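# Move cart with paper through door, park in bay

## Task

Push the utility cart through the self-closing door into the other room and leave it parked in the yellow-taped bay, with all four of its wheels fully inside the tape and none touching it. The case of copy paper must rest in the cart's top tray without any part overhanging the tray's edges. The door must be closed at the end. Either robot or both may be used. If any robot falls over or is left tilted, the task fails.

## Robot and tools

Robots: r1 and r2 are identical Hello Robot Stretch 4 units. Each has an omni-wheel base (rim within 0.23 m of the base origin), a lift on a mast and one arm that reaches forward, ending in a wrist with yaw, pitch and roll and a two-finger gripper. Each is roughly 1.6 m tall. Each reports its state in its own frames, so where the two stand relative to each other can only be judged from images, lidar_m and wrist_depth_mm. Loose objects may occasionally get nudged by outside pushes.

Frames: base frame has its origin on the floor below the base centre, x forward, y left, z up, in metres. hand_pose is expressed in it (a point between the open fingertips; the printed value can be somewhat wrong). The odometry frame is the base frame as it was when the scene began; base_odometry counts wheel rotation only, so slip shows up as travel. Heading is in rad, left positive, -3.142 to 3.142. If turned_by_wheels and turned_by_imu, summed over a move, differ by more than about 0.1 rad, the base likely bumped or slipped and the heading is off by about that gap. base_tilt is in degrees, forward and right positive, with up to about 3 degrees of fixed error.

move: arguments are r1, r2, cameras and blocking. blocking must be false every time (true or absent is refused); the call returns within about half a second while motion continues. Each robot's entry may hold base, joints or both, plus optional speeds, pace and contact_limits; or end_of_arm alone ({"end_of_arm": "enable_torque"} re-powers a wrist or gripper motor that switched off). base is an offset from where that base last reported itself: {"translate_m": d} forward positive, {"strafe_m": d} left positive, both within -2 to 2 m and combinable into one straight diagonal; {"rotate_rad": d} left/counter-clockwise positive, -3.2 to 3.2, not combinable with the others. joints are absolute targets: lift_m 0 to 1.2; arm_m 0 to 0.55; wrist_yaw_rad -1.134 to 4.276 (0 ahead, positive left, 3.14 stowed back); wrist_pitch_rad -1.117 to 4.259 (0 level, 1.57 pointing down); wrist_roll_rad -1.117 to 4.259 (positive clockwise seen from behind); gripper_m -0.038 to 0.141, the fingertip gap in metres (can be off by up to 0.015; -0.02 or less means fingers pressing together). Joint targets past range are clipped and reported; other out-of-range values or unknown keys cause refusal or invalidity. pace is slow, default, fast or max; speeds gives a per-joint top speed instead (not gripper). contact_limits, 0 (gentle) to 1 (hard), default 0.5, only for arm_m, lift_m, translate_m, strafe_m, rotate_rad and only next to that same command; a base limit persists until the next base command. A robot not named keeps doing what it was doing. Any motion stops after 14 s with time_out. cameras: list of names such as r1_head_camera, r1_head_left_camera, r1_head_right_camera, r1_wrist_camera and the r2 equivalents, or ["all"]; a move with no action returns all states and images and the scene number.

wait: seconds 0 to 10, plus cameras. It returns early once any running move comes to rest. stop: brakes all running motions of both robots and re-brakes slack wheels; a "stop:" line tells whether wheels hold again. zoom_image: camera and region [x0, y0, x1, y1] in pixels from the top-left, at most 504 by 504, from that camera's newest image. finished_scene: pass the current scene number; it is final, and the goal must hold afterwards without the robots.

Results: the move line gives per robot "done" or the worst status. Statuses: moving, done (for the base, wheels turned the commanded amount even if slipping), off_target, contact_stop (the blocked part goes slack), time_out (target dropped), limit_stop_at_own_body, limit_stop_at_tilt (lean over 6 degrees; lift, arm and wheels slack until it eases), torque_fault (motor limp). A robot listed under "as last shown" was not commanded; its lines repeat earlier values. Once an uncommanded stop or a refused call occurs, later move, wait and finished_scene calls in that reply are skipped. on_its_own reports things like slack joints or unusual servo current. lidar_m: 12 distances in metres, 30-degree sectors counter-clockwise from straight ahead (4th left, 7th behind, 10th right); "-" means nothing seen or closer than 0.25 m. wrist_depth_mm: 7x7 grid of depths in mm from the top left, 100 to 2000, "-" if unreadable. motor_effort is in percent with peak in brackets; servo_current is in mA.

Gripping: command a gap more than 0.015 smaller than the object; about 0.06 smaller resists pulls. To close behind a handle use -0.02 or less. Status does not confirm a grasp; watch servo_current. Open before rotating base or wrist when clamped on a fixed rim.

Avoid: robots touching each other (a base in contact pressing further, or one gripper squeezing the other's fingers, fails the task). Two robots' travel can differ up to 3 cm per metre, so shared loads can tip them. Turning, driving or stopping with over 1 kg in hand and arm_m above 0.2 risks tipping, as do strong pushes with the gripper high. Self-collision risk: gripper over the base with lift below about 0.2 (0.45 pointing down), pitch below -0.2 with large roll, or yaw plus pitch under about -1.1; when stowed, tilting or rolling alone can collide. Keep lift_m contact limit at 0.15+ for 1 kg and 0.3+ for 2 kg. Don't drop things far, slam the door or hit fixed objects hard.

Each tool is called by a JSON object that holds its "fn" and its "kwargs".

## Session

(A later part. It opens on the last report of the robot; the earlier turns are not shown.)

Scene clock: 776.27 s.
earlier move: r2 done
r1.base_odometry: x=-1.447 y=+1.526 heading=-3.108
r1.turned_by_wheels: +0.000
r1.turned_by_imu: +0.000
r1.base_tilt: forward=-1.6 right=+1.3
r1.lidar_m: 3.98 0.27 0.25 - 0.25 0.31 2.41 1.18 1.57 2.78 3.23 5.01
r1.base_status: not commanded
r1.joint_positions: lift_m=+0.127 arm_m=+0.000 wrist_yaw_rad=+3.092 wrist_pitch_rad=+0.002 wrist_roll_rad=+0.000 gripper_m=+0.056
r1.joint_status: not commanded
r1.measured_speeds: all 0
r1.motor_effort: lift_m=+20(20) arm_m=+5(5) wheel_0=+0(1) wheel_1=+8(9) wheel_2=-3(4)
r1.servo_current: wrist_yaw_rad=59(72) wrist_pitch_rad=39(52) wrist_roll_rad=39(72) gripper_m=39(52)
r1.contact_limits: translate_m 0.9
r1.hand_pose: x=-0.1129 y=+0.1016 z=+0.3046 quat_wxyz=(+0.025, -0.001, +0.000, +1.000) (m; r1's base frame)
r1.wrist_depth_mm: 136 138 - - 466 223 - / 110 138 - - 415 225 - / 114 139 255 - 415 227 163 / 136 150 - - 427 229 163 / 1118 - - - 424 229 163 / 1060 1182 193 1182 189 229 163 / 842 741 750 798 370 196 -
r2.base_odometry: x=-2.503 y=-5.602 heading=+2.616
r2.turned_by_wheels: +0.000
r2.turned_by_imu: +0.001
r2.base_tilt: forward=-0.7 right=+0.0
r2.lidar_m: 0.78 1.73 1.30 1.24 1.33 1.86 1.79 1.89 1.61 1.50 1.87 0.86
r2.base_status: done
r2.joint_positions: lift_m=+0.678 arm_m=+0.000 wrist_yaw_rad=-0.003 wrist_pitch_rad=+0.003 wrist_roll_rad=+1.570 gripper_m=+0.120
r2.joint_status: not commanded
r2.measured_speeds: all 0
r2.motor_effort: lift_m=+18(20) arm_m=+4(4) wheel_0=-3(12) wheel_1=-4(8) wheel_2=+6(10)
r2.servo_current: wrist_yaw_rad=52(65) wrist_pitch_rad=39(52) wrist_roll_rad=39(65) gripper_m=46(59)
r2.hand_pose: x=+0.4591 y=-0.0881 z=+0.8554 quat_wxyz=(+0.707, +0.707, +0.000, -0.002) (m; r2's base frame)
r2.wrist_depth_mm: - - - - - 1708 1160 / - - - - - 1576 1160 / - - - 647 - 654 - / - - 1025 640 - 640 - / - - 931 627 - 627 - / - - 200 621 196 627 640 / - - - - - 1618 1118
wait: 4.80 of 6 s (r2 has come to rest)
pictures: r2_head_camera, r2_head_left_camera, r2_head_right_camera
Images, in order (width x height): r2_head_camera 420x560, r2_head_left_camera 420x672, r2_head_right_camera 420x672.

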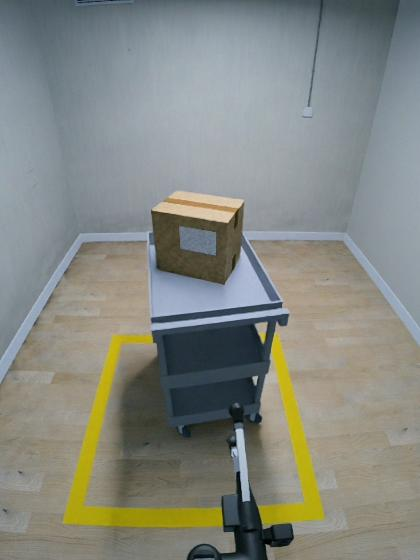

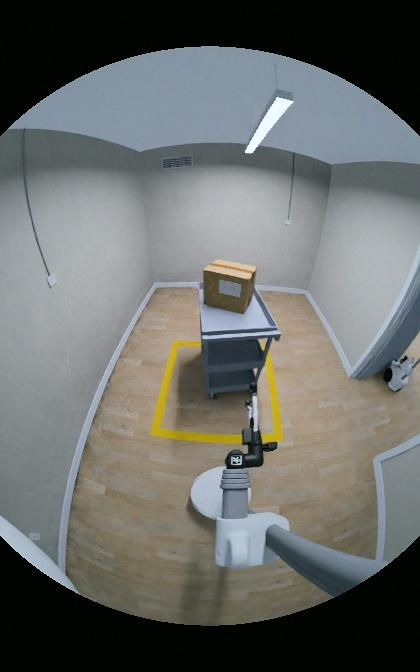

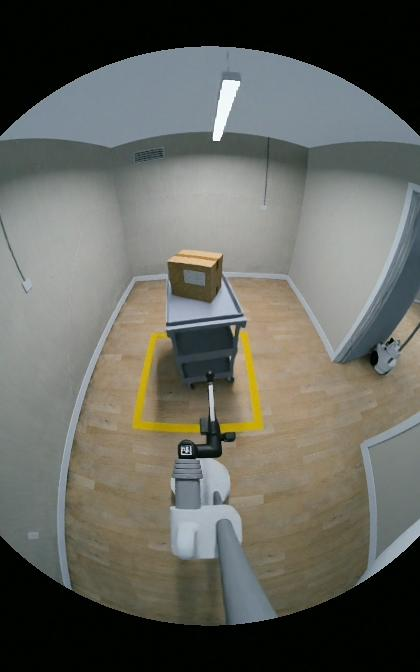

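{"fn": "move", "kwargs": {"blocking": false, "r1": {"base":{"translate_m":0.6,"strafe_m":-0.2},"contact_limits":{"translate_m":0.9},"pace":"slow"}}}

{"fn": "wait", "kwargs": {"seconds": 9}}

{"fn": "move", "kwargs": {"blocking": false, "r2": {"base":{"rotate_rad":-0.9}}}}

{"fn": "wait", "kwargs": {"seconds": 5}}

{"fn": "wait", "kwargs": {"seconds": 3, "cameras": ["r1_head_left_camera","r2_head_left_camera","r2_head_camera"]}}

Scene clock: 792.50 s.
move: r1 moving
r1.base_odometry: x=-1.459 y=+1.530 heading=-3.108
r1.turned_by_wheels: +0.000
r1.turned_by_imu: +0.000
r1.base_tilt: forward=-1.6 right=+1.3
r1.lidar_m: 3.98 0.25 0.25 - 0.25 0.31 2.43 1.16 1.62 2.77 3.23 5.01
r1.base_status: translate_m moving; strafe_m moving
r1.joint_positions: lift_m=+0.127 arm_m=+0.000 wrist_yaw_rad=+3.092 wrist_pitch_rad=+0.002 wrist_roll_rad=+0.000 gripper_m=+0.056
r1.joint_status: not commanded
r1.measured_speeds: translate_m=+0.048 strafe_m=-0.016 rotate_rad=-0.003 lift_m=+0.000 arm_m=+0.000 wrist_yaw_rad=+0.000 wrist_pitch_rad=+0.000 wrist_roll_rad=+0.000
r1.motor_effort: lift_m=+20(20) arm_m=+4(5) wheel_0=+5(6) wheel_1=+6(9) wheel_2=-7(8)
r1.servo_current: wrist_yaw_rad=39(65) wrist_pitch_rad=46(52) wrist_roll_rad=39(65) gripper_m=39(52)
r1.contact_limits: translate_m 0.9
r1.hand_pose: x=-0.1129 y=+0.1016 z=+0.3046 quat_wxyz=(+0.025, -0.001, +0.000, +1.000) (m; r1's base frame)
r1.wrist_depth_mm: 136 138 - - 415 242 - / 110 138 - - 421 227 - / 114 139 254 - 424 229 163 / 136 150 - - 430 229 174 / 1098 - - - 430 229 164 / 1078 1205 194 1182 187 230 164 / 842 759 759 798 379 196 -
r2: as last shown
r2.turned_by_imu: +0.000
r2.base_tilt: forward=-0.7 right=+0.1
r2.lidar_m: 0.77 1.78 1.30 1.26 1.33 1.85 1.80 1.88 1.59 1.53 1.89 0.87
r2.motor_effort: lift_m=+18(18) arm_m=+4(4) wheel_0=-3(3) wheel_1=-4(5) wheel_2=+6(6)
r2.servo_current: wrist_yaw_rad=39(65) wrist_pitch_rad=46(46) wrist_roll_rad=46(59) gripper_m=52(52)
r2.wrist_depth_mm: - - - - - 1661 1160 / - - - - - 1499 1182 / - - - 647 - 654 - / - - 1025 647 - 647 - / - - 917 634 - 627 - / - - 200 615 196 621 647 / - - - - - 1576 1138
pictures: none

Scene clock: 799.57 s.
earlier move: r1 done
r1.base_odometry: x=-2.053 y=+1.705 heading=-3.108
r1.turned_by_wheels: +0.000
r1.turned_by_imu: -0.001
r1.base_tilt: forward=-1.6 right=+1.3
r1.lidar_m: 4.01 2.33 2.00 1.99 1.62 1.24 0.94 0.85 2.73 2.73 3.19 4.40
r1.base_status: done
r1.joint_positions: lift_m=+0.127 arm_m=+0.000 wrist_yaw_rad=+3.092 wrist_pitch_rad=+0.002 wrist_roll_rad=+0.000 gripper_m=+0.056
r1.joint_status: not commanded
r1.measured_speeds: all 0
r1.motor_effort: lift_m=+20(20) arm_m=+4(5) wheel_0=+3(7) wheel_1=+3(12) wheel_2=-2(8)
r1.servo_current: wrist_yaw_rad=46(72) wrist_pitch_rad=46(52) wrist_roll_rad=59(72) gripper_m=39(52)
r1.contact_limits: translate_m 0.9
r1.hand_pose: x=-0.1129 y=+0.1016 z=+0.3046 quat_wxyz=(+0.025, -0.001, +0.000, +1.000) (m; r1's base frame)
r1.wrist_depth_mm: 136 138 - - - - - / 111 138 - - - - - / 115 139 211 - - - - / 137 151 251 - - - - / 1661 - - - - - - / 1160 - 190 1078 187 1160 1138 / 854 759 750 798 788 778 820
r2.base_odometry: x=-2.503 y=-5.602 heading=+2.616
r2.turned_by_wheels: +0.000
r2.turned_by_imu: +0.001
r2.base_tilt: forward=-0.7 right=+0.0
r2.lidar_m: 0.77 1.77 1.31 1.26 1.30 1.87 1.77 1.89 1.62 1.51 1.88 0.86
r2.base_status: not commanded
r2.joint_positions: lift_m=+0.678 arm_m=+0.000 wrist_yaw_rad=-0.003 wrist_pitch_rad=+0.003 wrist_roll_rad=+1.570 gripper_m=+0.120
r2.joint_status: not commanded
r2.measured_speeds: all 0
r2.motor_effort: lift_m=+18(18) arm_m=+4(4) wheel_0=-3(4) wheel_1=-4(5) wheel_2=+6(6)
r2.servo_current: wrist_yaw_rad=52(65) wrist_pitch_rad=39(52) wrist_roll_rad=33(59) gripper_m=52(59)
r2.hand_pose: x=+0.4591 y=-0.0881 z=+0.8554 quat_wxyz=(+0.707, +0.707, +0.000, -0.002) (m; r2's base frame)
r2.wrist_depth_mm: - - - - - 1661 1182 / - - - - - 1576 1182 / - - - 647 - 647 - / - - 1008 640 - 634 - / - - 904 627 - 627 - / - - 200 615 196 615 640 / - - - - - 1576 1138
wait: 7.07 of 9 s (r1 has come to rest)
pictures: none

Scene clock: 800.07 s.
move: r2 moving
r1: as last shown
r1.turned_by_imu: +0.000
r1.lidar_m: 4.00 2.31 1.98 1.99 1.57 1.26 1.10 1.02 2.73 2.74 3.20 4.40
r1.motor_effort: lift_m=+20(20) arm_m=+4(5) wheel_0=+3(4) wheel_1=+3(3) wheel_2=-2(2)
r1.servo_current: wrist_yaw_rad=26(59) wrist_pitch_rad=46(46) wrist_roll_rad=65(72) gripper_m=46(46)
r1.contact_limits: translate_m 0.9
r1.wrist_depth_mm: 136 138 - - - - - / 111 139 - - - - - / 114 139 211 - - - - / 137 151 252 - - - - / 1661 - - - - - - / 1182 1098 191 1205 187 1138 1118 / 854 759 759 809 798 778 820
r2.base_odometry: x=-2.503 y=-5.602 heading=+2.364
r2.turned_by_wheels: -0.251
r2.turned_by_imu: -0.244
r2.base_tilt: forward=-0.7 right=+0.1
r2.lidar_m: 0.77 0.79 1.43 1.27 1.27 1.49 1.80 1.80 1.76 1.51 1.93 1.89
r2.base_status: rotate_rad moving
r2.joint_positions: lift_m=+0.678 arm_m=+0.000 wrist_yaw_rad=-0.002 wrist_pitch_rad=+0.003 wrist_roll_rad=+1.570 gripper_m=+0.120
r2.joint_status: not commanded
r2.measured_speeds: translate_m=-0.001 strafe_m=+0.002 rotate_rad=-0.972 lift_m=+0.000 arm_m=+0.000 wrist_yaw_rad=+0.000 wrist_pitch_rad=+0.000 wrist_roll_rad=+0.000
r2.motor_effort: lift_m=+18(18) arm_m=+4(4) wheel_0=+6(11) wheel_1=+9(10) wheel_2=+10(12)
r2.servo_current: wrist_yaw_rad=52(59) wrist_pitch_rad=39(46) wrist_roll_rad=52(59) gripper_m=52(52)
r2.hand_pose: x=+0.4591 y=-0.0881 z=+0.8554 quat_wxyz=(+0.707, +0.707, +0.000, -0.002) (m; r2's base frame)
r2.wrist_depth_mm: - - - - - 1708 1160 / - - - - - 1708 1182 / - - - - - 1708 1182 / - - - - - 1576 1205 / - - - 991 - 676 - / - - 201 647 200 647 - / - - - - - 615 -
pictures: none

Scene clock: 801.20 s.
earlier move: r2 done
r1.base_odometry: x=-2.053 y=+1.705 heading=-3.108
r1.turned_by_wheels: +0.000
r1.turned_by_imu: +0.000
r1.base_tilt: forward=-1.6 right=+1.3
r1.lidar_m: 4.04 2.32 1.99 1.99 1.57 1.34 1.30 1.37 2.73 2.72 3.21 4.39
r1.base_status: not commanded
r1.joint_positions: lift_m=+0.127 arm_m=+0.000 wrist_yaw_rad=+3.092 wrist_pitch_rad=+0.002 wrist_roll_rad=+0.000 gripper_m=+0.056
r1.joint_status: not commanded
r1.measured_speeds: all 0
r1.motor_effort: lift_m=+20(20) arm_m=+4(5) wheel_0=+3(4) wheel_1=+3(3) wheel_2=-2(2)
r1.servo_current: wrist_yaw_rad=26(65) wrist_pitch_rad=46(52) wrist_roll_rad=59(72) gripper_m=33(46)
r1.contact_limits: translate_m 0.9
r1.hand_pose: x=-0.1129 y=+0.1016 z=+0.3046 quat_wxyz=(+0.025, -0.001, +0.000, +1.000) (m; r1's base frame)
r1.wrist_depth_mm: 136 138 - - - - - / 111 138 - - - - - / 115 139 211 - - - - / 137 151 252 - - - - / 1708 - - - - - - / 1229 1205 191 1182 187 1138 1118 / 842 759 750 788 788 778 820
r2.base_odometry: x=-2.503 y=-5.602 heading=+1.717
r2.turned_by_wheels: -0.648
r2.turned_by_imu: -0.630
r2.base_tilt: forward=-0.7 right=+0.0
r2.lidar_m: 1.86 0.80 0.76 1.54 1.27 1.26 1.39 1.79 1.76 1.91 1.55 1.55
r2.base_status: done
r2.joint_positions: lift_m=+0.678 arm_m=+0.000 wrist_yaw_rad=-0.002 wrist_pitch_rad=+0.003 wrist_roll_rad=+1.570 gripper_m=+0.120
r2.joint_status: not commanded
r2.measured_speeds: all 0
r2.motor_effort: lift_m=+18(18) arm_m=+4(4) wheel_0=+4(11) wheel_1=+4(11) wheel_2=+6(12)
r2.servo_current: wrist_yaw_rad=39(59) wrist_pitch_rad=39(46) wrist_roll_rad=59(59) gripper_m=52(52)
r2.hand_pose: x=+0.4591 y=-0.0881 z=+0.8554 quat_wxyz=(+0.707, +0.707, +0.000, -0.002) (m; r2's base frame)
r2.wrist_depth_mm: - - - - - - 1182 / - - - - - 1397 1182 / 1576 - - - - 1499 1182 / 1661 - - - - 1499 1205 / - - - - - 1661 1182 / - - 198 - 200 1537 1182 / - - - - - 1756 1182
wait: 1.13 of 5 s (r2 has come to rest)
pictures: none

Scene clock: 804.20 s.
r1.base_odometry: x=-2.053 y=+1.705 heading=-3.108
r1.turned_by_wheels: +0.000
r1.turned_by_imu: +0.000
r1.base_tilt: forward=-1.6 right=+1.3
r1.lidar_m: 4.00 2.32 1.99 1.99 1.58 1.36 1.35 1.57 2.72 2.74 3.19 4.40
r1.base_status: not commanded
r1.joint_positions: lift_m=+0.127 arm_m=+0.000 wrist_yaw_rad=+3.092 wrist_pitch_rad=+0.002 wrist_roll_rad=+0.000 gripper_m=+0.056
r1.joint_status: not commanded
r1.measured_speeds: all 0
r1.motor_effort: lift_m=+20(20) arm_m=+5(5) wheel_0=+3(4) wheel_1=+3(3) wheel_2=-1(2)
r1.servo_current: wrist_yaw_rad=52(65) wrist_pitch_rad=46(52) wrist_roll_rad=59(72) gripper_m=39(46)
r1.contact_limits: translate_m 0.9
r1.hand_pose: x=-0.1129 y=+0.1016 z=+0.3046 quat_wxyz=(+0.025, -0.001, +0.000, +1.000) (m; r1's base frame)
r1.wrist_depth_mm: 136 138 - - - - - / 111 138 - - - - - / 115 138 211 - - - - / 137 152 252 - - - - / 1708 - - - - - - / 1205 1229 194 1229 187 1160 1118 / 854 759 750 798 798 768 820
r2.base_odometry: x=-2.503 y=-5.602 heading=+1.717
r2.turned_by_wheels: +0.000
r2.turned_by_imu: +0.000
r2.base_tilt: forward=-0.7 right=+0.1
r2.lidar_m: 1.80 0.81 0.77 1.57 1.27 1.26 1.41 1.79 1.76 1.90 1.55 1.53
r2.base_status: done
r2.joint_positions: lift_m=+0.678 arm_m=+0.000 wrist_yaw_rad=-0.002 wrist_pitch_rad=+0.003 wrist_roll_rad=+1.570 gripper_m=+0.120
r2.joint_status: not commanded
r2.measured_speeds: all 0
r2.motor_effort: lift_m=+18(18) arm_m=+4(4) wheel_0=+4(11) wheel_1=+4(11) wheel_2=+6(12)
r2.servo_current: wrist_yaw_rad=46(59) wrist_pitch_rad=39(46) wrist_roll_rad=46(59) gripper_m=52(52)
r2.hand_pose: x=+0.4591 y=-0.0881 z=+0.8554 quat_wxyz=(+0.707, +0.707, +0.000, -0.002) (m; r2's base frame)
r2.wrist_depth_mm: - - - - - - 1138 / - - - - - - 1182 / 1499 - - - - 1464 1182 / 1618 - - - - 1499 1205 / - - - - - 1618 1182 / - - 199 - 200 1537 1205 / - - - - - 1708 1182
wait: 3.00 s; at rest by 0.27 s
pictures: r1_head_left_camera, r2_head_camera, r2_head_left_camera
Images, in order (width x height): r1_head_left_camera 420x672, r2_head_camera 420x560, r2_head_left_camera 420x672.

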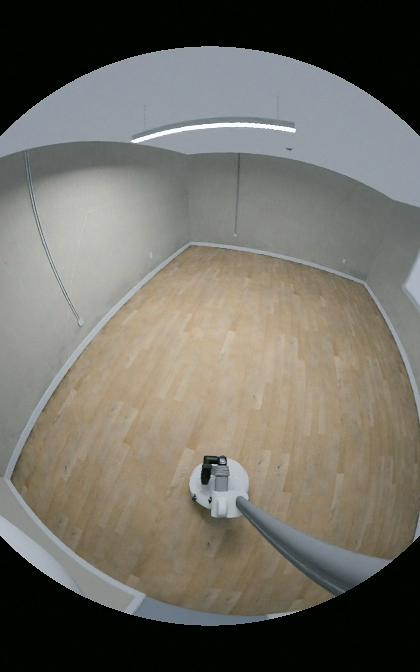

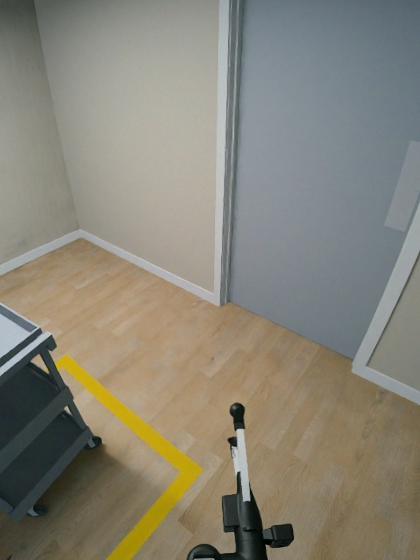

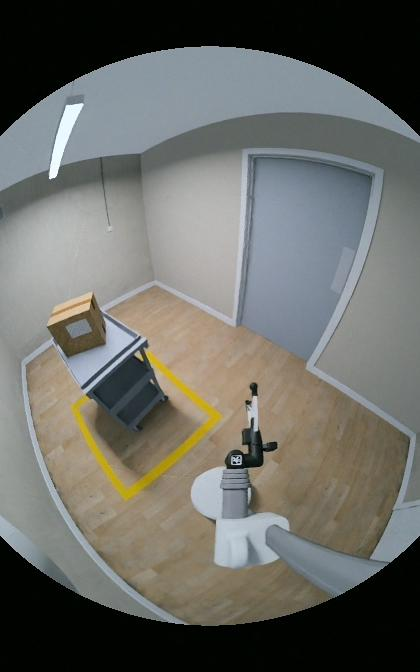

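{"fn": "move", "kwargs": {"blocking": false, "r2": {"base":{"translate_m":0.75},"pace":"fast"}}}

{"fn": "wait", "kwargs": {"seconds": 4}}

{"fn": "move", "kwargs": {"blocking": false, "r2": {"base":{"rotate_rad":1.5},"pace":"fast"}}}

{"fn": "wait", "kwargs": {"seconds": 2, "cameras": ["r2_head_left_camera","r2_head_camera"]}}

{"fn": "zoom_image", "kwargs": {"camera": "r2_head_camera", "region": [0, 160, 420, 560]}}

Scene clock: 811.97 s.
move: r2 moving
r1: as last shown
r1.lidar_m: 4.03 2.30 1.99 2.00 1.58 1.35 1.37 1.54 2.73 2.72 3.16 4.41
r1.motor_effort: lift_m=+20(20) arm_m=+4(5) wheel_0=+3(4) wheel_1=+3(3) wheel_2=-2(2)
r1.servo_current: wrist_yaw_rad=39(59) wrist_pitch_rad=46(46) wrist_roll_rad=52(52) gripper_m=46(46)
r1.contact_limits: translate_m 0.9
r1.wrist_depth_mm: 136 138 - - - - - / 111 138 - - - - - / 115 139 212 - - - - / 137 152 252 - - - - / 1708 - - - - - - / 1205 1182 193 1205 187 1138 1118 / 842 750 759 809 809 788 820
r2.base_odometry: x=-2.510 y=-5.555 heading=+1.717
r2.turned_by_wheels: +0.000
r2.turned_by_imu: +0.001
r2.base_tilt: forward=-0.7 right=+0.0
r2.lidar_m: 1.79 0.78 0.73 1.61 1.31 1.30 1.46 1.82 1.82 1.84 1.51 1.45
r2.base_status: translate_m moving
r2.joint_positions: lift_m=+0.678 arm_m=+0.000 wrist_yaw_rad=-0.002 wrist_pitch_rad=+0.003 wrist_roll_rad=+1.570 gripper_m=+0.120
r2.joint_status: not commanded
r2.measured_speeds: translate_m=+0.185 strafe_m=-0.002 rotate_rad=+0.000 lift_m=+0.000 arm_m=+0.000 wrist_yaw_rad=+0.000 wrist_pitch_rad=+0.000 wrist_roll_rad=+0.000
r2.motor_effort: lift_m=+18(18) arm_m=+4(4) wheel_0=+6(12) wheel_1=+9(10) wheel_2=-15(15)
r2.servo_current: wrist_yaw_rad=59(59) wrist_pitch_rad=39(46) wrist_roll_rad=52(52) gripper_m=59(59)
r2.hand_pose: x=+0.4591 y=-0.0881 z=+0.8554 quat_wxyz=(+0.707, +0.707, +0.000, -0.002) (m; r2's base frame)
r2.wrist_depth_mm: - - - - - - 1160 / - - - - - - 1182 / 1499 - - - - 1499 1160 / 1537 - - - - 1499 1205 / - - - - 220 1618 1205 / - - 198 - 200 1537 1182 / - - - - - 1708 1182
pictures: none

Scene clock: 814.70 s.
earlier move: r2 done
r1.base_odometry: x=-2.053 y=+1.705 heading=-3.108
r1.turned_by_wheels: +0.000
r1.turned_by_imu: +0.000
r1.base_tilt: forward=-1.6 right=+1.3
r1.lidar_m: 4.02 2.31 2.00 2.01 1.59 1.35 1.35 1.52 2.73 2.74 3.21 4.43
r1.base_status: not commanded
r1.joint_positions: lift_m=+0.127 arm_m=+0.000 wrist_yaw_rad=+3.092 wrist_pitch_rad=+0.002 wrist_roll_rad=+0.000 gripper_m=+0.056
r1.joint_status: not commanded
r1.measured_speeds: all 0
r1.motor_effort: lift_m=+20(20) arm_m=+4(5) wheel_0=+4(4) wheel_1=+3(3) wheel_2=-2(2)
r1.servo_current: wrist_yaw_rad=39(65) wrist_pitch_rad=33(46) wrist_roll_rad=39(72) gripper_m=46(52)
r1.contact_limits: translate_m 0.9
r1.hand_pose: x=-0.1129 y=+0.1016 z=+0.3046 quat_wxyz=(+0.025, -0.001, +0.000, +1.000) (m; r1's base frame)
r1.wrist_depth_mm: 136 138 - - - - - / 111 138 - - - - - / 114 139 213 - - - - / 137 151 252 - - - - / 1708 - - - - - - / 1182 1205 194 1205 188 1160 1118 / 842 759 750 809 788 759 820
r2.base_odometry: x=-2.612 y=-4.860 heading=+1.717
r2.turned_by_wheels: +0.000
r2.turned_by_imu: +0.001
r2.base_tilt: forward=-0.7 right=+0.1
r2.lidar_m: 1.11 1.73 0.82 0.46 0.58 1.84 2.04 2.29 2.26 1.17 1.05 1.05
r2.base_status: done
r2.joint_positions: lift_m=+0.678 arm_m=+0.000 wrist_yaw_rad=-0.002 wrist_pitch_rad=+0.003 wrist_roll_rad=+1.570 gripper_m=+0.120
r2.joint_status: not commanded
r2.measured_speeds: all 0
r2.motor_effort: lift_m=+18(18) arm_m=+4(4) wheel_0=+1(12) wheel_1=+2(10) wheel_2=-1(16)
r2.servo_current: wrist_yaw_rad=52(59) wrist_pitch_rad=39(46) wrist_roll_rad=46(59) gripper_m=46(59)
r2.hand_pose: x=+0.4591 y=-0.0881 z=+0.8554 quat_wxyz=(+0.707, +0.707, +0.000, -0.002) (m; r2's base frame)
r2.wrist_depth_mm: - - - - - - - / - - - - - - - / - - - - - - - / - - - - - - - / - - - - - - - / - 186 190 - 186 - 1182 / - - - - - - 1182
wait: 2.73 of 4 s (r2 has come to rest)
pictures: none

Scene clock: 815.20 s.
move: r2 moving
r1: as last shown
r1.lidar_m: 3.99 2.29 2.01 2.02 1.57 1.36 1.36 1.58 2.74 2.74 3.19 4.42
r1.motor_effort: lift_m=+20(20) arm_m=+5(5) wheel_0=+3(4) wheel_1=+3(3) wheel_2=-2(2)
r1.servo_current: wrist_yaw_rad=46(72) wrist_pitch_rad=46(46) wrist_roll_rad=39(65) gripper_m=39(46)
r1.contact_limits: translate_m 0.9
r1.wrist_depth_mm: 136 138 - - - - - / 111 139 - - - - - / 114 139 213 - - - - / 137 151 251 - - - - / 1661 - - - - - - / 1182 1205 193 1182 188 1160 1118 / 854 759 750 809 798 778 820
r2.base_odometry: x=-2.612 y=-4.860 heading=+2.040
r2.turned_by_wheels: +0.323
r2.turned_by_imu: +0.313
r2.base_tilt: forward=-0.6 right=+0.1
r2.lidar_m: 1.35 2.45 0.44 0.50 1.83 1.90 2.38 2.27 1.44 1.03 1.04 1.11
r2.base_status: rotate_rad moving
r2.joint_positions: lift_m=+0.678 arm_m=+0.000 wrist_yaw_rad=-0.002 wrist_pitch_rad=+0.003 wrist_roll_rad=+1.570 gripper_m=+0.120
r2.joint_status: not commanded
r2.measured_speeds: translate_m=-0.001 strafe_m=-0.002 rotate_rad=+1.250 lift_m=+0.000 arm_m=+0.000 wrist_yaw_rad=+0.000 wrist_pitch_rad=+0.000 wrist_roll_rad=+0.000
r2.motor_effort: lift_m=+18(18) arm_m=+3(4) wheel_0=-8(10) wheel_1=-11(11) wheel_2=-12(12)
r2.servo_current: wrist_yaw_rad=46(59) wrist_pitch_rad=39(52) wrist_roll_rad=39(52) gripper_m=52(52)
r2.hand_pose: x=+0.4591 y=-0.0881 z=+0.8554 quat_wxyz=(+0.707, +0.707, +0.000, -0.002) (m; r2's base frame)
r2.wrist_depth_mm: - - - - - - - / - - - - - - - / - - - - - - - / - - - - - - 1205 / - - - - - 1499 1182 / - - 198 - 200 1499 1205 / - - - - - 1708 1205
pictures: none

Scene clock: 816.53 s.
earlier move: r2 done
r1.base_odometry: x=-2.053 y=+1.705 heading=-3.108
r1.turned_by_wheels: +0.000
r1.turned_by_imu: +0.000
r1.base_tilt: forward=-1.6 right=+1.3
r1.lidar_m: 4.00 2.33 2.00 1.98 1.60 1.36 1.37 1.53 2.74 2.74 3.19 4.40
r1.base_status: not commanded
r1.joint_positions: lift_m=+0.127 arm_m=+0.000 wrist_yaw_rad=+3.092 wrist_pitch_rad=+0.002 wrist_roll_rad=+0.000 gripper_m=+0.056
r1.joint_status: not commanded
r1.measured_speeds: all 0
r1.motor_effort: lift_m=+20(20) arm_m=+4(5) wheel_0=+3(4) wheel_1=+3(3) wheel_2=-1(2)
r1.servo_current: wrist_yaw_rad=46(72) wrist_pitch_rad=46(52) wrist_roll_rad=33(65) gripper_m=46(46)
r1.contact_limits: translate_m 0.9
r1.hand_pose: x=-0.1129 y=+0.1016 z=+0.3046 quat_wxyz=(+0.025, -0.001, +0.000, +1.000) (m; r1's base frame)
r1.wrist_depth_mm: 136 138 - - - - - / 111 138 - - - - - / 114 139 211 - - - - / 137 151 252 - - - - / 1708 - - - - - - / 1182 1205 193 1205 188 1160 1118 / 842 750 750 798 788 768 820
r2.base_odometry: x=-2.612 y=-4.860 heading=-3.067
r2.turned_by_wheels: +1.177
r2.turned_by_imu: +1.146
r2.base_tilt: forward=-0.7 right=+0.0
r2.lidar_m: 0.46 0.53 1.83 1.95 2.34 2.29 1.26 1.06 1.04 1.11 1.55 2.44
r2.base_status: done
r2.joint_positions: lift_m=+0.678 arm_m=+0.000 wrist_yaw_rad=-0.002 wrist_pitch_rad=+0.003 wrist_roll_rad=+1.570 gripper_m=+0.120
r2.joint_status: not commanded
r2.measured_speeds: all 0
r2.motor_effort: lift_m=+18(18) arm_m=+4(4) wheel_0=-3(11) wheel_1=-1(11) wheel_2=-2(13)
r2.servo_current: wrist_yaw_rad=52(59) wrist_pitch_rad=46(52) wrist_roll_rad=52(52) gripper_m=46(59)
r2.hand_pose: x=+0.4591 y=-0.0881 z=+0.8554 quat_wxyz=(+0.707, +0.707, +0.000, -0.002) (m; r2's base frame)
r2.wrist_depth_mm: - - - - - 1661 1160 / - - - - - 1661 1182 / - - - - - 854 1182 / - - 647 549 - 891 544 / - - 597 421 - - - / - - 217 343 191 - - / - - - - 298 296 297
wait: 1.33 of 2 s (r2 has come to rest)
pictures: r2_head_camera, r2_head_left_camera
Images, in order (width x height): r2_head_camera 420x560, r2_head_left_camera 420x672.

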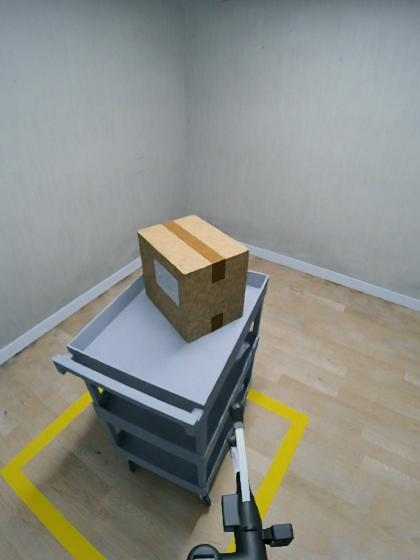

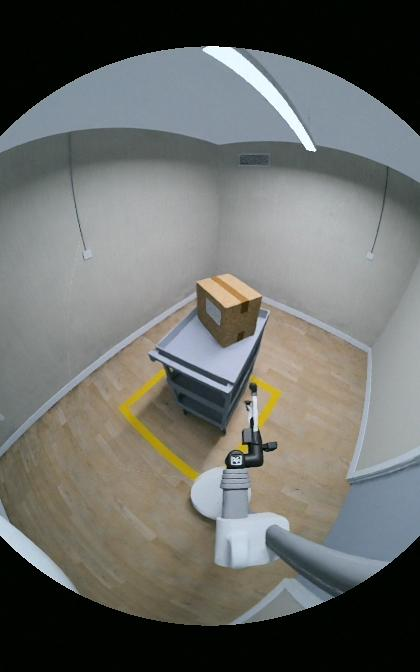

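Scaled by 1.200 from the camera's 420x560 image, which has a finer 1200x1600 frame.

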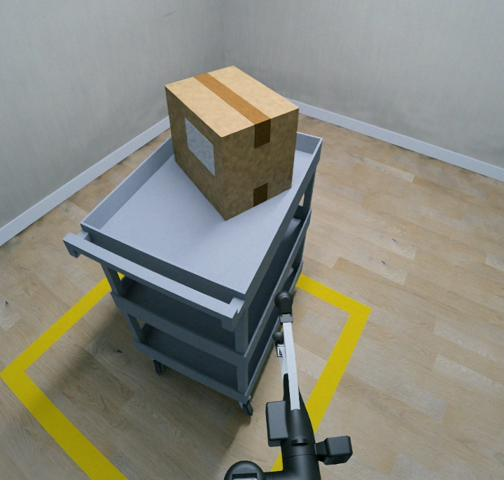

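{"fn": "move", "kwargs": {"blocking": false, "r2": {"base":{"rotate_rad":-0.5},"pace":"fast"}}}

{"fn": "wait", "kwargs": {"seconds": 2}}

{"fn": "wait", "kwargs": {"seconds": 0.1, "cameras": ["r2_head_camera","r2_head_right_camera"]}}

{"fn": "zoom_image", "kwargs": {"camera": "r2_head_camera", "region": [0, 240, 300, 540]}}

{"fn": "zoom_image", "kwargs": {"camera": "r2_head_right_camera", "region": [80, 250, 280, 450]}}

Scene clock: 827.70 s.
move: r2 moving
r1: as last shown
r1.lidar_m: 4.01 2.31 2.00 1.98 1.58 1.36 1.37 1.53 2.75 2.73 3.17 4.39
r1.motor_effort: lift_m=+20(20) arm_m=+5(5) wheel_0=+3(4) wheel_1=+3(3) wheel_2=-2(2)
r1.servo_current: wrist_yaw_rad=72(72) wrist_pitch_rad=39(46) wrist_roll_rad=52(59) gripper_m=39(46)
r1.contact_limits: translate_m 0.9
r1.wrist_depth_mm: 136 138 - - - - - / 111 138 - - - - - / 114 139 211 - - - - / 137 151 252 - - - - / 1708 - - - - - - / 1205 1182 193 1182 187 1138 1118 / 842 759 768 809 778 768 820
r2.base_odometry: x=-2.612 y=-4.860 heading=+2.902
r2.turned_by_wheels: -0.314
r2.turned_by_imu: -0.305
r2.base_tilt: forward=-0.7 right=+0.0
r2.lidar_m: 0.59 0.46 0.68 1.84 2.19 2.29 1.81 1.09 1.04 1.04 1.16 2.15
r2.base_status: rotate_rad moving
r2.joint_positions: lift_m=+0.678 arm_m=+0.000 wrist_yaw_rad=-0.002 wrist_pitch_rad=+0.003 wrist_roll_rad=+1.570 gripper_m=+0.120
r2.joint_status: not commanded
r2.measured_speeds: translate_m=+0.000 strafe_m=+0.002 rotate_rad=-1.041 lift_m=+0.000 arm_m=+0.000 wrist_yaw_rad=+0.000 wrist_pitch_rad=+0.000 wrist_roll_rad=+0.000
r2.motor_effort: lift_m=+18(18) arm_m=+4(4) wheel_0=+4(10) wheel_1=+7(11) wheel_2=+7(11)
r2.servo_current: wrist_yaw_rad=39(65) wrist_pitch_rad=46(46) wrist_roll_rad=39(52) gripper_m=52(52)
r2.hand_pose: x=+0.4591 y=-0.0881 z=+0.8554 quat_wxyz=(+0.707, +0.707, +0.000, -0.002) (m; r2's base frame)
r2.wrist_depth_mm: - - - - - 1661 1182 / - - - - - 1708 1138 / - - - - - 1708 1182 / - - - - - 1708 1205 / - - - - - 1576 1182 / - - 200 627 200 603 891 / - - 615 - - - -
pictures: none

Scene clock: 828.37 s.
earlier move: r2 done
r1.base_odometry: x=-2.053 y=+1.705 heading=-3.108
r1.turned_by_wheels: +0.000
r1.turned_by_imu: +0.000
r1.base_tilt: forward=-1.6 right=+1.3
r1.lidar_m: 4.00 2.31 1.98 2.00 1.57 1.37 1.36 1.52 2.73 2.74 3.19 4.41
r1.base_status: not commanded
r1.joint_positions: lift_m=+0.127 arm_m=+0.000 wrist_yaw_rad=+3.092 wrist_pitch_rad=+0.002 wrist_roll_rad=+0.000 gripper_m=+0.056
r1.joint_status: not commanded
r1.measured_speeds: all 0
r1.motor_effort: lift_m=+20(20) arm_m=+4(5) wheel_0=+3(4) wheel_1=+3(3) wheel_2=-2(2)
r1.servo_current: wrist_yaw_rad=52(72) wrist_pitch_rad=46(52) wrist_roll_rad=59(65) gripper_m=33(46)
r1.contact_limits: translate_m 0.9
r1.hand_pose: x=-0.1129 y=+0.1016 z=+0.3046 quat_wxyz=(+0.025, -0.001, +0.000, +1.000) (m; r1's base frame)
r1.wrist_depth_mm: 136 138 - - - - - / 111 139 - - - - - / 114 139 211 - - - - / 137 152 252 - - - - / 1708 - - - - - - / 1182 1205 194 1182 187 1138 1098 / 842 759 750 809 788 778 820
r2.base_odometry: x=-2.612 y=-4.860 heading=+2.717
r2.turned_by_wheels: -0.185
r2.turned_by_imu: -0.181
r2.base_tilt: forward=-0.7 right=+0.0
r2.lidar_m: 0.97 0.45 0.55 1.83 1.98 2.30 2.29 1.20 1.05 1.04 1.13 1.62
r2.base_status: done
r2.joint_positions: lift_m=+0.678 arm_m=+0.000 wrist_yaw_rad=-0.002 wrist_pitch_rad=+0.003 wrist_roll_rad=+1.570 gripper_m=+0.120
r2.joint_status: not commanded
r2.measured_speeds: all 0
r2.motor_effort: lift_m=+18(18) arm_m=+3(4) wheel_0=+4(10) wheel_1=+1(11) wheel_2=+2(11)
r2.servo_current: wrist_yaw_rad=46(65) wrist_pitch_rad=39(52) wrist_roll_rad=39(59) gripper_m=46(59)
r2.hand_pose: x=+0.4591 y=-0.0881 z=+0.8554 quat_wxyz=(+0.707, +0.707, +0.000, -0.002) (m; r2's base frame)
r2.wrist_depth_mm: - - - - - 1661 1160 / - - - - - 1661 1182 / - - - - - 1708 1182 / - - - - - 1708 1182 / - - - - - 1576 1182 / - - 198 - 200 1464 1205 / - - - - - 820 1205
wait: 0.67 of 2 s (r2 has come to rest)
pictures: none

Scene clock: 828.47 s.
r1.base_odometry: x=-2.053 y=+1.705 heading=-3.108
r1.turned_by_wheels: +0.000
r1.turned_by_imu: +0.000
r1.base_tilt: forward=-1.6 right=+1.2
r1.lidar_m: 4.01 2.31 2.00 2.00 1.56 1.36 1.38 1.55 2.74 2.74 3.20 4.39
r1.base_status: not commanded
r1.joint_positions: lift_m=+0.127 arm_m=+0.000 wrist_yaw_rad=+3.092 wrist_pitch_rad=+0.002 wrist_roll_rad=+0.000 gripper_m=+0.056
r1.joint_status: not commanded
r1.measured_speeds: all 0
r1.motor_effort: lift_m=+20(20) arm_m=+4(5) wheel_0=+3(4) wheel_1=+3(3) wheel_2=-2(2)
r1.servo_current: wrist_yaw_rad=46(72) wrist_pitch_rad=39(52) wrist_roll_rad=46(65) gripper_m=46(46)
r1.contact_limits: translate_m 0.9
r1.hand_pose: x=-0.1129 y=+0.1016 z=+0.3046 quat_wxyz=(+0.025, -0.001, +0.000, +1.000) (m; r1's base frame)
r1.wrist_depth_mm: 136 138 - - - - - / 110 138 - - - - - / 115 139 212 - - - - / 137 151 252 - - - - / 1661 - - - - - - / 1182 1205 194 1182 187 1160 1118 / 842 759 759 798 788 788 831
r2.base_odometry: x=-2.612 y=-4.860 heading=+2.717
r2.turned_by_wheels: +0.000
r2.turned_by_imu: +0.000
r2.base_tilt: forward=-0.7 right=+0.1
r2.lidar_m: 0.98 0.45 0.55 1.83 1.99 2.31 2.26 1.23 1.04 1.03 1.12 1.59
r2.base_status: done
r2.joint_positions: lift_m=+0.678 arm_m=+0.000 wrist_yaw_rad=-0.002 wrist_pitch_rad=+0.003 wrist_roll_rad=+1.570 gripper_m=+0.120
r2.joint_status: not commanded
r2.measured_speeds: all 0
r2.motor_effort: lift_m=+18(18) arm_m=+3(4) wheel_0=+4(10) wheel_1=+2(11) wheel_2=+2(11)
r2.servo_current: wrist_yaw_rad=52(65) wrist_pitch_rad=39(52) wrist_roll_rad=52(59) gripper_m=52(59)
r2.hand_pose: x=+0.4591 y=-0.0881 z=+0.8554 quat_wxyz=(+0.707, +0.707, +0.000, -0.002) (m; r2's base frame)
r2.wrist_depth_mm: - - - - - 1708 1160 / - - - - - 1661 1182 / - - - - - 1708 1182 / - - - - - 1708 1205 / - - - - - 1618 1182 / - - 198 - 200 1537 1205 / - - - - - 831 1182
wait: 0.10 s; no rest
pictures: r2_head_camera, r2_head_right_camera
Images, in order (width x height): r2_head_camera 420x560, r2_head_right_camera 420x672.

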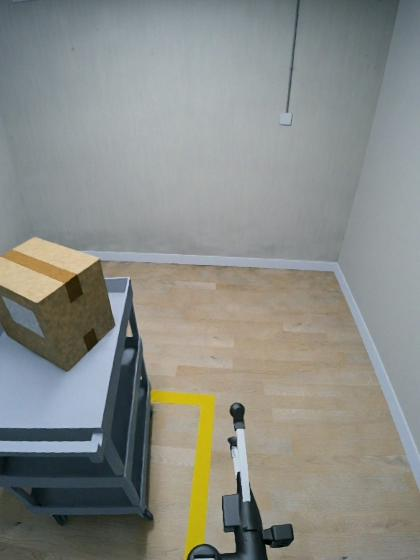

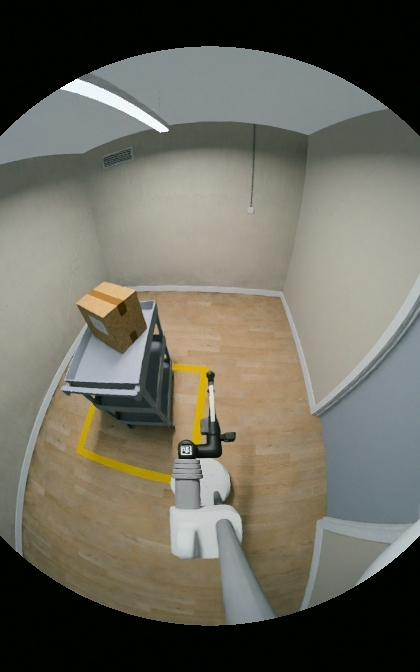

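Scaled by 1.680 from the camera's 420x560 image, which has a finer 1200x1600 frame.

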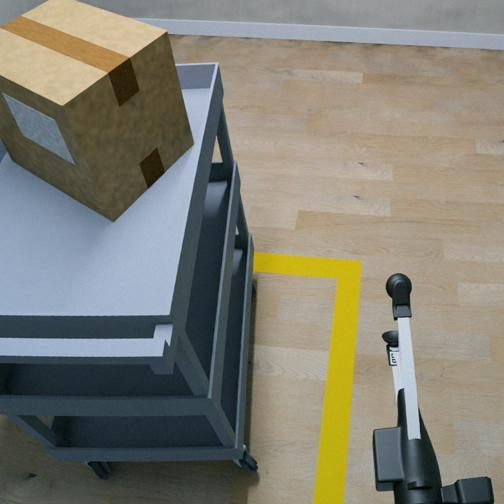

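Scaled by 2.520 from the camera's 420x672 image, which has a finer 600x960 frame.

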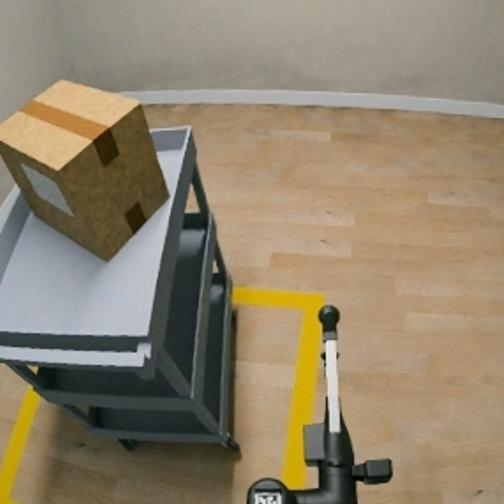

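{"fn": "finished_scene", "kwargs": {"scene": 1}}

The scene is finished: the task was done.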